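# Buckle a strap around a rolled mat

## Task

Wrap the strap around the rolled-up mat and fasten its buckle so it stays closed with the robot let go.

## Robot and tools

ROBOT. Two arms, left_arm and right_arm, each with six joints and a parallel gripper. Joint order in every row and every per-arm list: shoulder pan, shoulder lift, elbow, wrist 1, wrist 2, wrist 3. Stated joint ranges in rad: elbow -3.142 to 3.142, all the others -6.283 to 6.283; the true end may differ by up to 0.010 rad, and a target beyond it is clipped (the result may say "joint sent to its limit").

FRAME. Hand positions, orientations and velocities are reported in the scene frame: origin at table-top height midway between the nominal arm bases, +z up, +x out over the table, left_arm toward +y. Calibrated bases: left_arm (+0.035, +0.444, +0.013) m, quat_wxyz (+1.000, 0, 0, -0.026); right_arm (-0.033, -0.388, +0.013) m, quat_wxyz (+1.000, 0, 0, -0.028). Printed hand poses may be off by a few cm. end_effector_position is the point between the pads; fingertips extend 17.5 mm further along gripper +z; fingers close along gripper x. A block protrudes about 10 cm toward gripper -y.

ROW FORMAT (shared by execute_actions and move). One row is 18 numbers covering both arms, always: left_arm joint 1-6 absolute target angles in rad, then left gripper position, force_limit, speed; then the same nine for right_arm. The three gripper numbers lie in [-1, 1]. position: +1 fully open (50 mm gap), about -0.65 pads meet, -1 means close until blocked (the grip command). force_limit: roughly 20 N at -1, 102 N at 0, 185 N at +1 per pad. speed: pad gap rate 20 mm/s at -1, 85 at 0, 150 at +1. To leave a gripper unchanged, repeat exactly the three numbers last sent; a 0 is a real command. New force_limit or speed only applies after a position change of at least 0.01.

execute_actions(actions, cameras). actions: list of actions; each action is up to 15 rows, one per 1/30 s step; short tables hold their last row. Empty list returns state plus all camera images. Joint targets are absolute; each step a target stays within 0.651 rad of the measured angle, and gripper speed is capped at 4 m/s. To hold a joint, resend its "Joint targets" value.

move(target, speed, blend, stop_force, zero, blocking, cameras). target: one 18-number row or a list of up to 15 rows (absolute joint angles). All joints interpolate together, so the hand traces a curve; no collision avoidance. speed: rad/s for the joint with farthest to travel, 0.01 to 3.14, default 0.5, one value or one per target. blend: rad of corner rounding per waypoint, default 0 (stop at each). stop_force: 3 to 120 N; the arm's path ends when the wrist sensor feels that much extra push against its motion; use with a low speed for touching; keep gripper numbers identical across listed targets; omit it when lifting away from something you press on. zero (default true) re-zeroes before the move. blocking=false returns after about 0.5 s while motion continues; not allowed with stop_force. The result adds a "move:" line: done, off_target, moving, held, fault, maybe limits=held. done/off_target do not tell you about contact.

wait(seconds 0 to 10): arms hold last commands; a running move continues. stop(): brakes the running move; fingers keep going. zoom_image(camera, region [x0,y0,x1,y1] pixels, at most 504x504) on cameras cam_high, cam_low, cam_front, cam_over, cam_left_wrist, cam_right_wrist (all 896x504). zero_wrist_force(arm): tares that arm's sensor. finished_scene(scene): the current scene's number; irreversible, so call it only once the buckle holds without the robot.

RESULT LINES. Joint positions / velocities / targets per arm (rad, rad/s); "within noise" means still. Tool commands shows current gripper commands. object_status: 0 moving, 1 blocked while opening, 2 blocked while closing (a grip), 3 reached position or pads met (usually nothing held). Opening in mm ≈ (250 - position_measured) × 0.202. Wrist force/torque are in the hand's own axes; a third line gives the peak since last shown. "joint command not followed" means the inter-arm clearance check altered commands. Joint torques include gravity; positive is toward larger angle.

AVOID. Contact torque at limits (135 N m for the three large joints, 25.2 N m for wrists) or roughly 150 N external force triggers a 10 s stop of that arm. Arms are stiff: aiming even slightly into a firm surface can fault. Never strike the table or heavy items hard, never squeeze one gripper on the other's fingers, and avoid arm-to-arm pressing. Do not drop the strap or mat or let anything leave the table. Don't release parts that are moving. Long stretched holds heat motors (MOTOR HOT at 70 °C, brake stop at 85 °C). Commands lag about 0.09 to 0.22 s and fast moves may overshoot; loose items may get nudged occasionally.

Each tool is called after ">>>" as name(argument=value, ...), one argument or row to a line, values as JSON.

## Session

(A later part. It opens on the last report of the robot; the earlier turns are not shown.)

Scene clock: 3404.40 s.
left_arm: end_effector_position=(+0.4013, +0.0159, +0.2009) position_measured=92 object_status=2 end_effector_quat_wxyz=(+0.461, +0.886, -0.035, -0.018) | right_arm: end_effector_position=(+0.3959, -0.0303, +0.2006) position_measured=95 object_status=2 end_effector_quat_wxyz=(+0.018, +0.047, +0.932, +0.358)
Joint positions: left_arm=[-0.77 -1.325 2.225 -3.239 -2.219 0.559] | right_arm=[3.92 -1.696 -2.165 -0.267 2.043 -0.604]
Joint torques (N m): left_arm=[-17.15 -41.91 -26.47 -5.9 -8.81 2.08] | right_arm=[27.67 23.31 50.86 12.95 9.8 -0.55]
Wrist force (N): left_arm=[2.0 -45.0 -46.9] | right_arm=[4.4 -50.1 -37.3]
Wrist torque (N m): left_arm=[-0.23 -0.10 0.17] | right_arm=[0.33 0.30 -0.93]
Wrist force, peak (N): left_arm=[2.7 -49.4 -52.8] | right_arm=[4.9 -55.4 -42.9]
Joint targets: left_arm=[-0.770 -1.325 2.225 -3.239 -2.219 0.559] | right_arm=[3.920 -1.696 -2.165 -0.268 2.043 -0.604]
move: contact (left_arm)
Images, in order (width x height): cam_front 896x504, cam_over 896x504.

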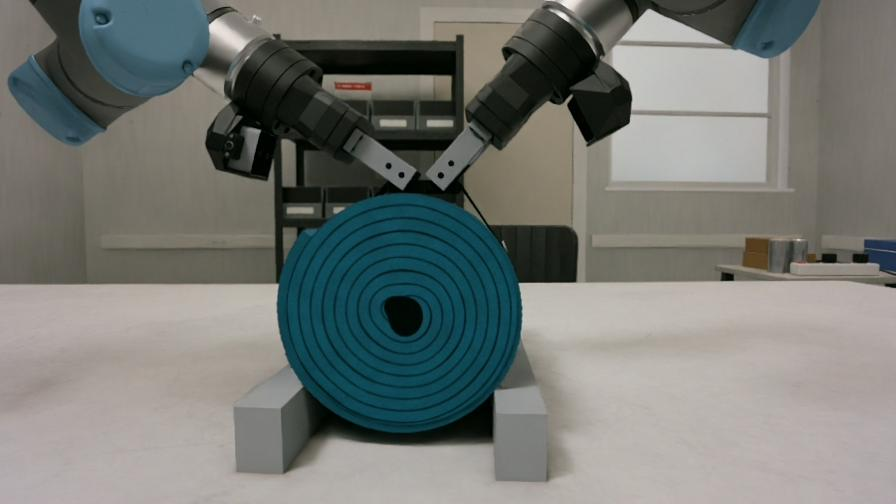

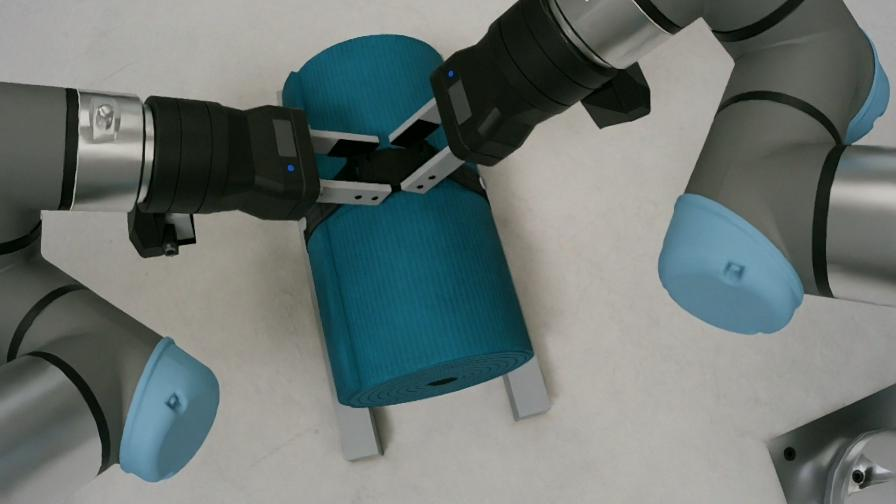

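>>> move(
  target=[
    [-0.7587,-1.3306,2.2306,-3.2324,-2.2269,0.5697,-0.98,0.7,-1,3.9201,-1.6963,-2.1652,-0.2675,2.0434,-0.6037,-0.98,0.7,-1],
  ],
  speed=0.02,
  cameras=["cam_over"],
)

>>> zoom_image(
  camera="cam_over",
  region=[335, 130, 425, 205],
)

Scene clock: 3409.87 s.
left_arm: end_effector_position=(+0.4022, +0.0215, +0.2011) position_measured=92 object_status=2 end_effector_quat_wxyz=(+0.462, +0.886, -0.036, -0.018) | right_arm: end_effector_position=(+0.3958, -0.0300, +0.2009) position_measured=95 object_status=2 end_effector_quat_wxyz=(+0.018, +0.047, +0.932, +0.358)
Joint positions: left_arm=[-0.759 -1.331 2.231 -3.232 -2.227 0.57] | right_arm=[3.92 -1.696 -2.165 -0.267 2.044 -0.604]
Joint torques (N m): left_arm=[54.51 -34.5 13.77 4.24 10.75 0.81] | right_arm=[-49.34 23.01 -12.44 -5.65 -10.14 -0.58]
Wrist force (N): left_arm=[-5.8 59.6 88.2] | right_arm=[-0.1 70.8 81.2]
Wrist torque (N m): left_arm=[-1.11 -0.05 0.05] | right_arm=[-1.61 0.04 -0.64]
Wrist force, peak (N): left_arm=[-5.9 59.6 88.5] | right_arm=[-0.1 70.8 81.2]
Joint targets: left_arm=[-0.759 -1.331 2.231 -3.232 -2.227 0.570] | right_arm=[3.920 -1.696 -2.165 -0.268 2.043 -0.604]
move: done
Images, in order (width x height): cam_over 896x504.

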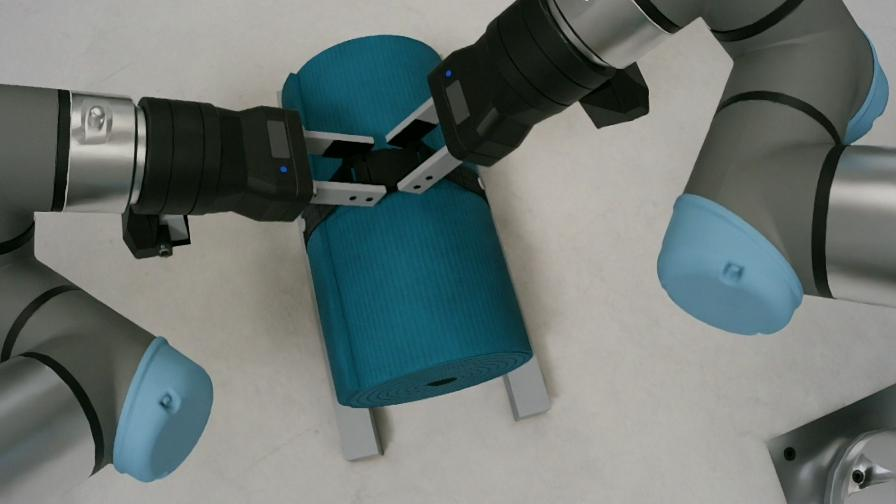

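Scaled by 5.600.

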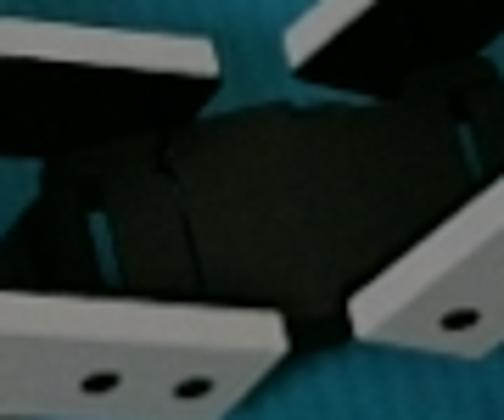

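>>> move(
  target=[
    [-0.7655,-1.3274,2.2272,-3.2363,-2.2225,0.5635,-0.98,0.7,-1,3.9201,-1.6963,-2.1652,-0.2675,2.0434,-0.6037,-0.98,0.7,-1],
  ],
  speed=0.02,
  cameras=[],
)

Scene clock: 3413.37 s.
left_arm: end_effector_position=(+0.4017, +0.0183, +0.2010) position_measured=92 object_status=2 end_effector_quat_wxyz=(+0.461, +0.886, -0.036, -0.018) | right_arm: end_effector_position=(+0.3960, -0.0305, +0.2005) position_measured=95 object_status=2 end_effector_quat_wxyz=(+0.018, +0.047, +0.932, +0.358)
Joint positions: left_arm=[-0.765 -1.327 2.227 -3.236 -2.222 0.563] | right_arm=[3.92 -1.696 -2.165 -0.268 2.043 -0.604]
Joint torques (N m): left_arm=[1.24 -30.35 -23.45 -6.47 -0.35 -1.89] | right_arm=[-4.82 36.81 14.25 4.72 -0.5 -0.58]
Wrist force (N): left_arm=[-2.7 1.4 14.4] | right_arm=[1.7 8.1 13.7]
Wrist torque (N m): left_arm=[-0.43 -0.07 0.22] | right_arm=[-0.20 0.19 -0.78]
Wrist force, peak (N): left_arm=[-4.4 65.4 96.9] | right_arm=[1.0 77.8 88.6]
Joint targets: left_arm=[-0.766 -1.327 2.227 -3.236 -2.223 0.564] | right_arm=[3.920 -1.696 -2.165 -0.268 2.043 -0.604]
move: done
No camera images: "cameras" was empty.

>>> move(
  target=[
    [-0.7655,-1.3274,2.2272,-3.2363,-2.2225,0.5635,0.75,0.7,-1,3.9201,-1.6963,-2.1652,-0.2675,2.0434,-0.6037,-0.98,0.7,-1],
    [-0.7655,-1.3274,2.2272,-3.2363,-2.2225,0.5635,0.75,0.7,-1,3.9201,-1.6963,-2.1652,-0.2675,2.0434,-0.6037,0.75,0.7,-1],
  ],
  speed=0.02,
  cameras=["cam_over","cam_front"],
)

>>> zoom_image(
  camera="cam_over",
  region=[300, 110, 460, 220],
)

>>> zoom_image(
  camera="cam_front",
  region=[350, 145, 470, 215],
)

Scene clock: 3421.27 s.
left_arm: end_effector_position=(+0.4016, +0.0182, +0.2011) position_measured=41 object_status=3 end_effector_quat_wxyz=(+0.462, +0.886, -0.036, -0.018) | right_arm: end_effector_position=(+0.3959, -0.0303, +0.2006) position_measured=41 object_status=0 end_effector_quat_wxyz=(+0.018, +0.047, +0.932, +0.358)
Joint positions: left_arm=[-0.766 -1.327 2.227 -3.236 -2.223 0.564] | right_arm=[3.92 -1.696 -2.165 -0.267 2.043 -0.604]
Joint torques (N m): left_arm=[1.07 -37.81 -14.35 -1.57 -2.19 1.98] | right_arm=[-5.16 34.46 21.44 4.51 1.09 -0.54]
Wrist force (N): left_arm=[-2.3 -0.6 0.0] | right_arm=[-2.1 -4.3 -0.6]
Wrist torque (N m): left_arm=[-0.04 0.49 -0.13] | right_arm=[-0.69 0.43 -0.28]
Wrist force, peak (N): left_arm=[-2.5 1.0 14.2] | right_arm=[1.8 7.2 13.7]
Joint targets: left_arm=[-0.766 -1.327 2.227 -3.236 -2.223 0.564] | right_arm=[3.920 -1.696 -2.165 -0.268 2.043 -0.604]
move: done
Images, in order (width x height): cam_front 896x504, cam_over 896x504.

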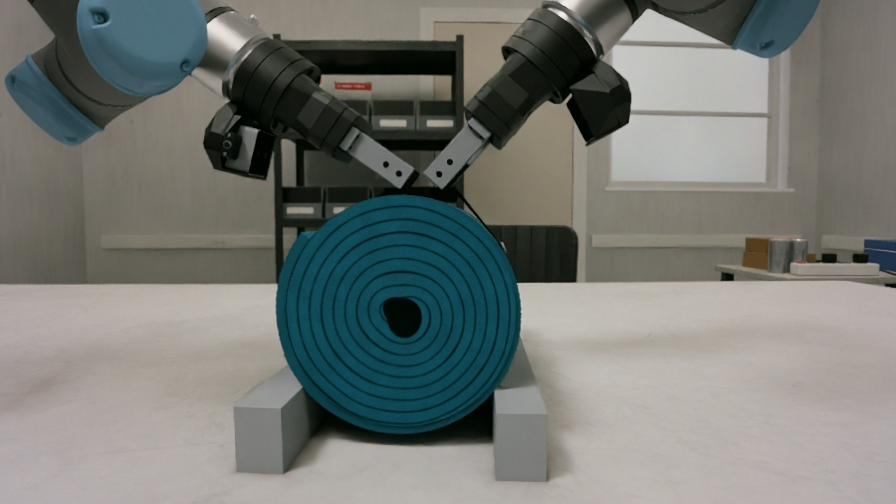

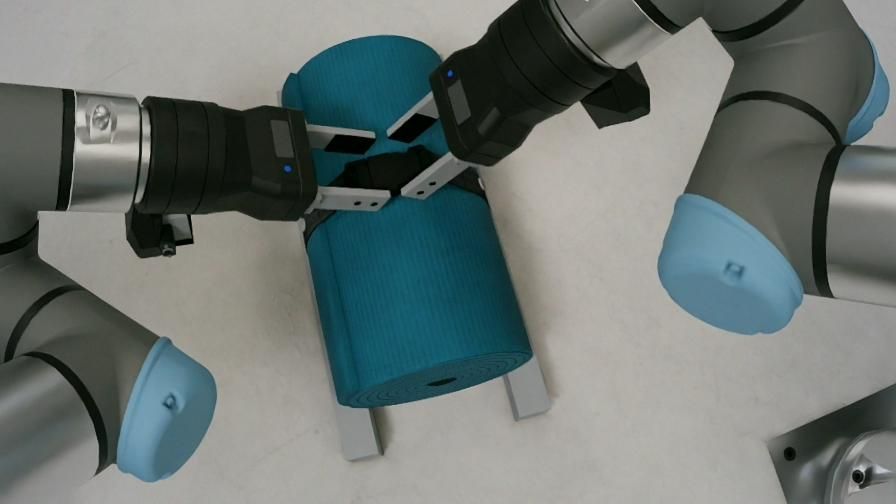

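Scaled by 3.150.

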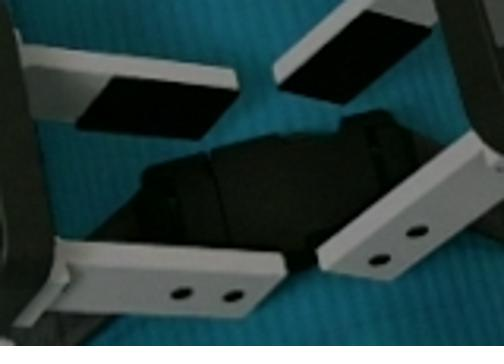

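Scaled by 4.200.

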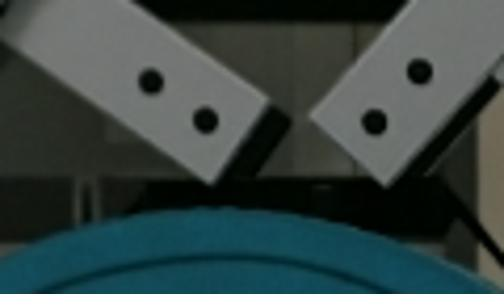

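>>> move(
  target=[
    [-0.6748,-1.4538,2.2638,-3.0992,-2.2847,0.6548,0.75,0.7,-1,3.8536,-1.5691,-2.1538,-0.4361,2.0792,-0.6673,0.75,0.7,-1],
  ],
  speed=0.1,
  stop_force=15,
  cameras=["cam_over","cam_front","cam_left_wrist","cam_right_wrist"],
)

>>> zoom_image(
  camera="cam_over",
  region=[300, 110, 460, 220],
)

Scene clock: 3433.60 s.
left_arm: end_effector_position=(+0.4027, +0.0683, +0.2314) position_measured=41 object_status=3 end_effector_quat_wxyz=(+0.464, +0.885, -0.039, -0.015) | right_arm: end_effector_position=(+0.3919, -0.0699, +0.2447) position_measured=41 object_status=3 end_effector_quat_wxyz=(+0.018, +0.047, +0.932, +0.358)
Joint positions: left_arm=[-0.675 -1.454 2.264 -3.099 -2.285 0.655] | right_arm=[3.854 -1.569 -2.154 -0.436 2.079 -0.667]
Joint torques (N m): left_arm=[-7.75 -18.08 -25.85 -5.83 0.6 -2.56] | right_arm=[6.15 11.17 14.42 3.58 -1.74 1.16]
Wrist force (N): left_arm=[-2.2 -0.6 0.1] | right_arm=[-2.4 -4.0 -0.7]
Wrist torque (N m): left_arm=[-0.04 0.48 -0.23] | right_arm=[-0.64 0.47 -0.20]
Wrist force, peak (N): left_arm=[-2.6 -0.7 -0.5] | right_arm=[-2.2 -4.4 -0.8]
Joint targets: left_arm=[-0.675 -1.454 2.264 -3.099 -2.285 0.655] | right_arm=[3.854 -1.569 -2.154 -0.436 2.079 -0.667]
move: done
Images, in order (width x height): cam_front 896x504, cam_over 896x504, cam_left_wrist 896x504, cam_right_wrist 896x504.

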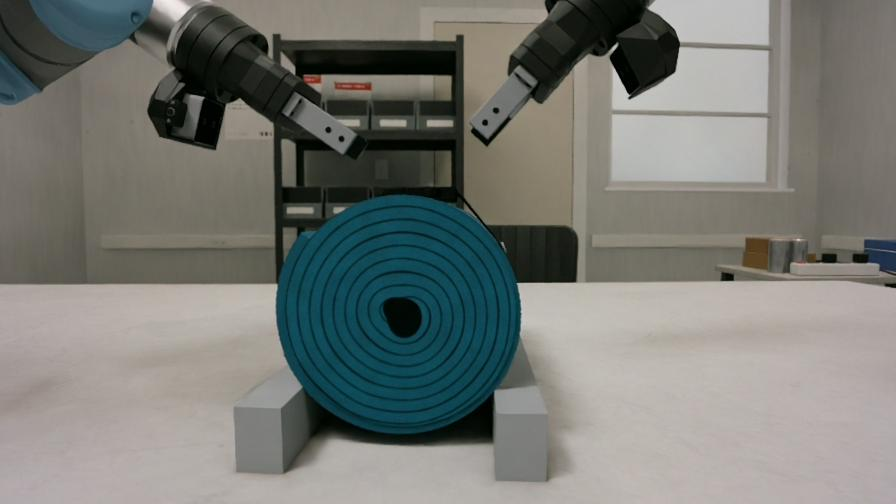

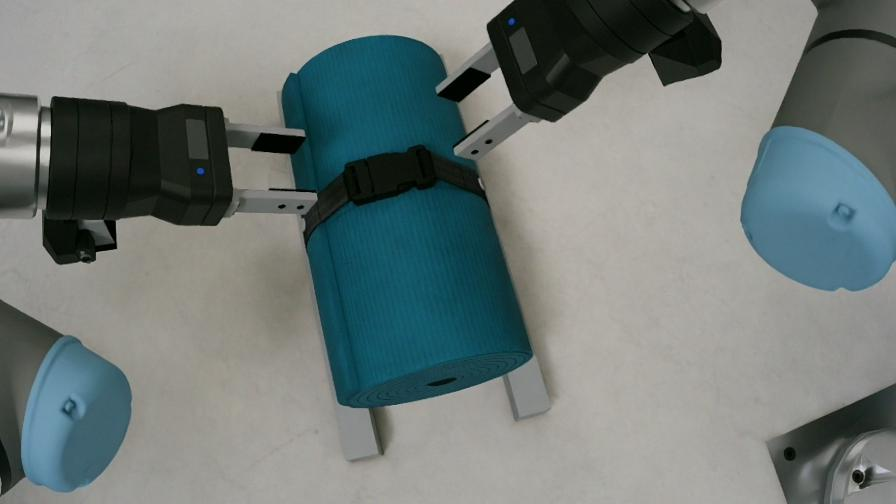

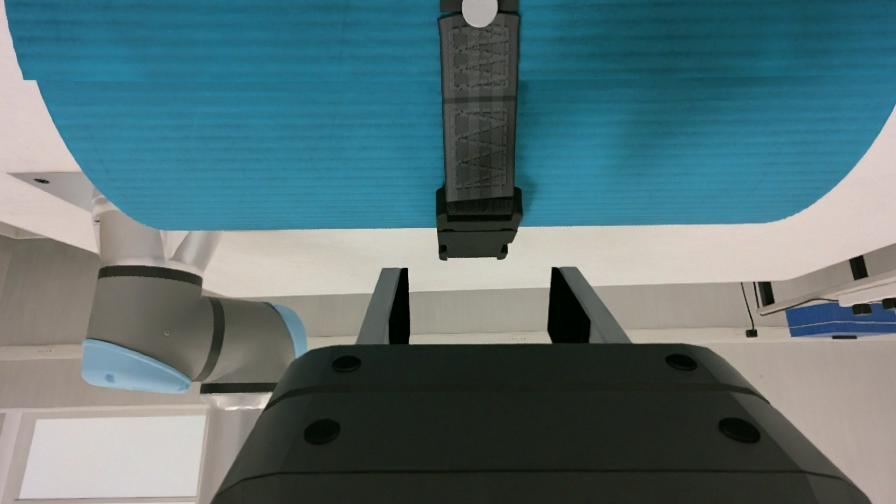

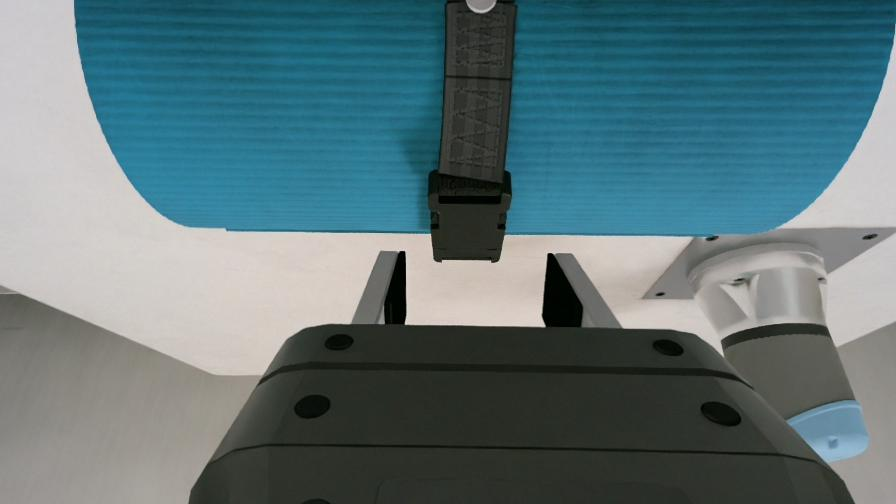

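Scaled by 3.150.

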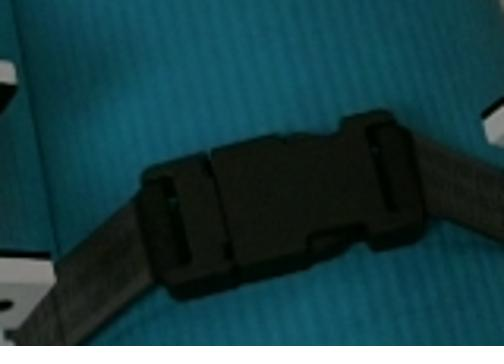

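Buckled. Ending the scene.

>>> finished_scene(
  scene=1,
)

The scene is finished: the task was done.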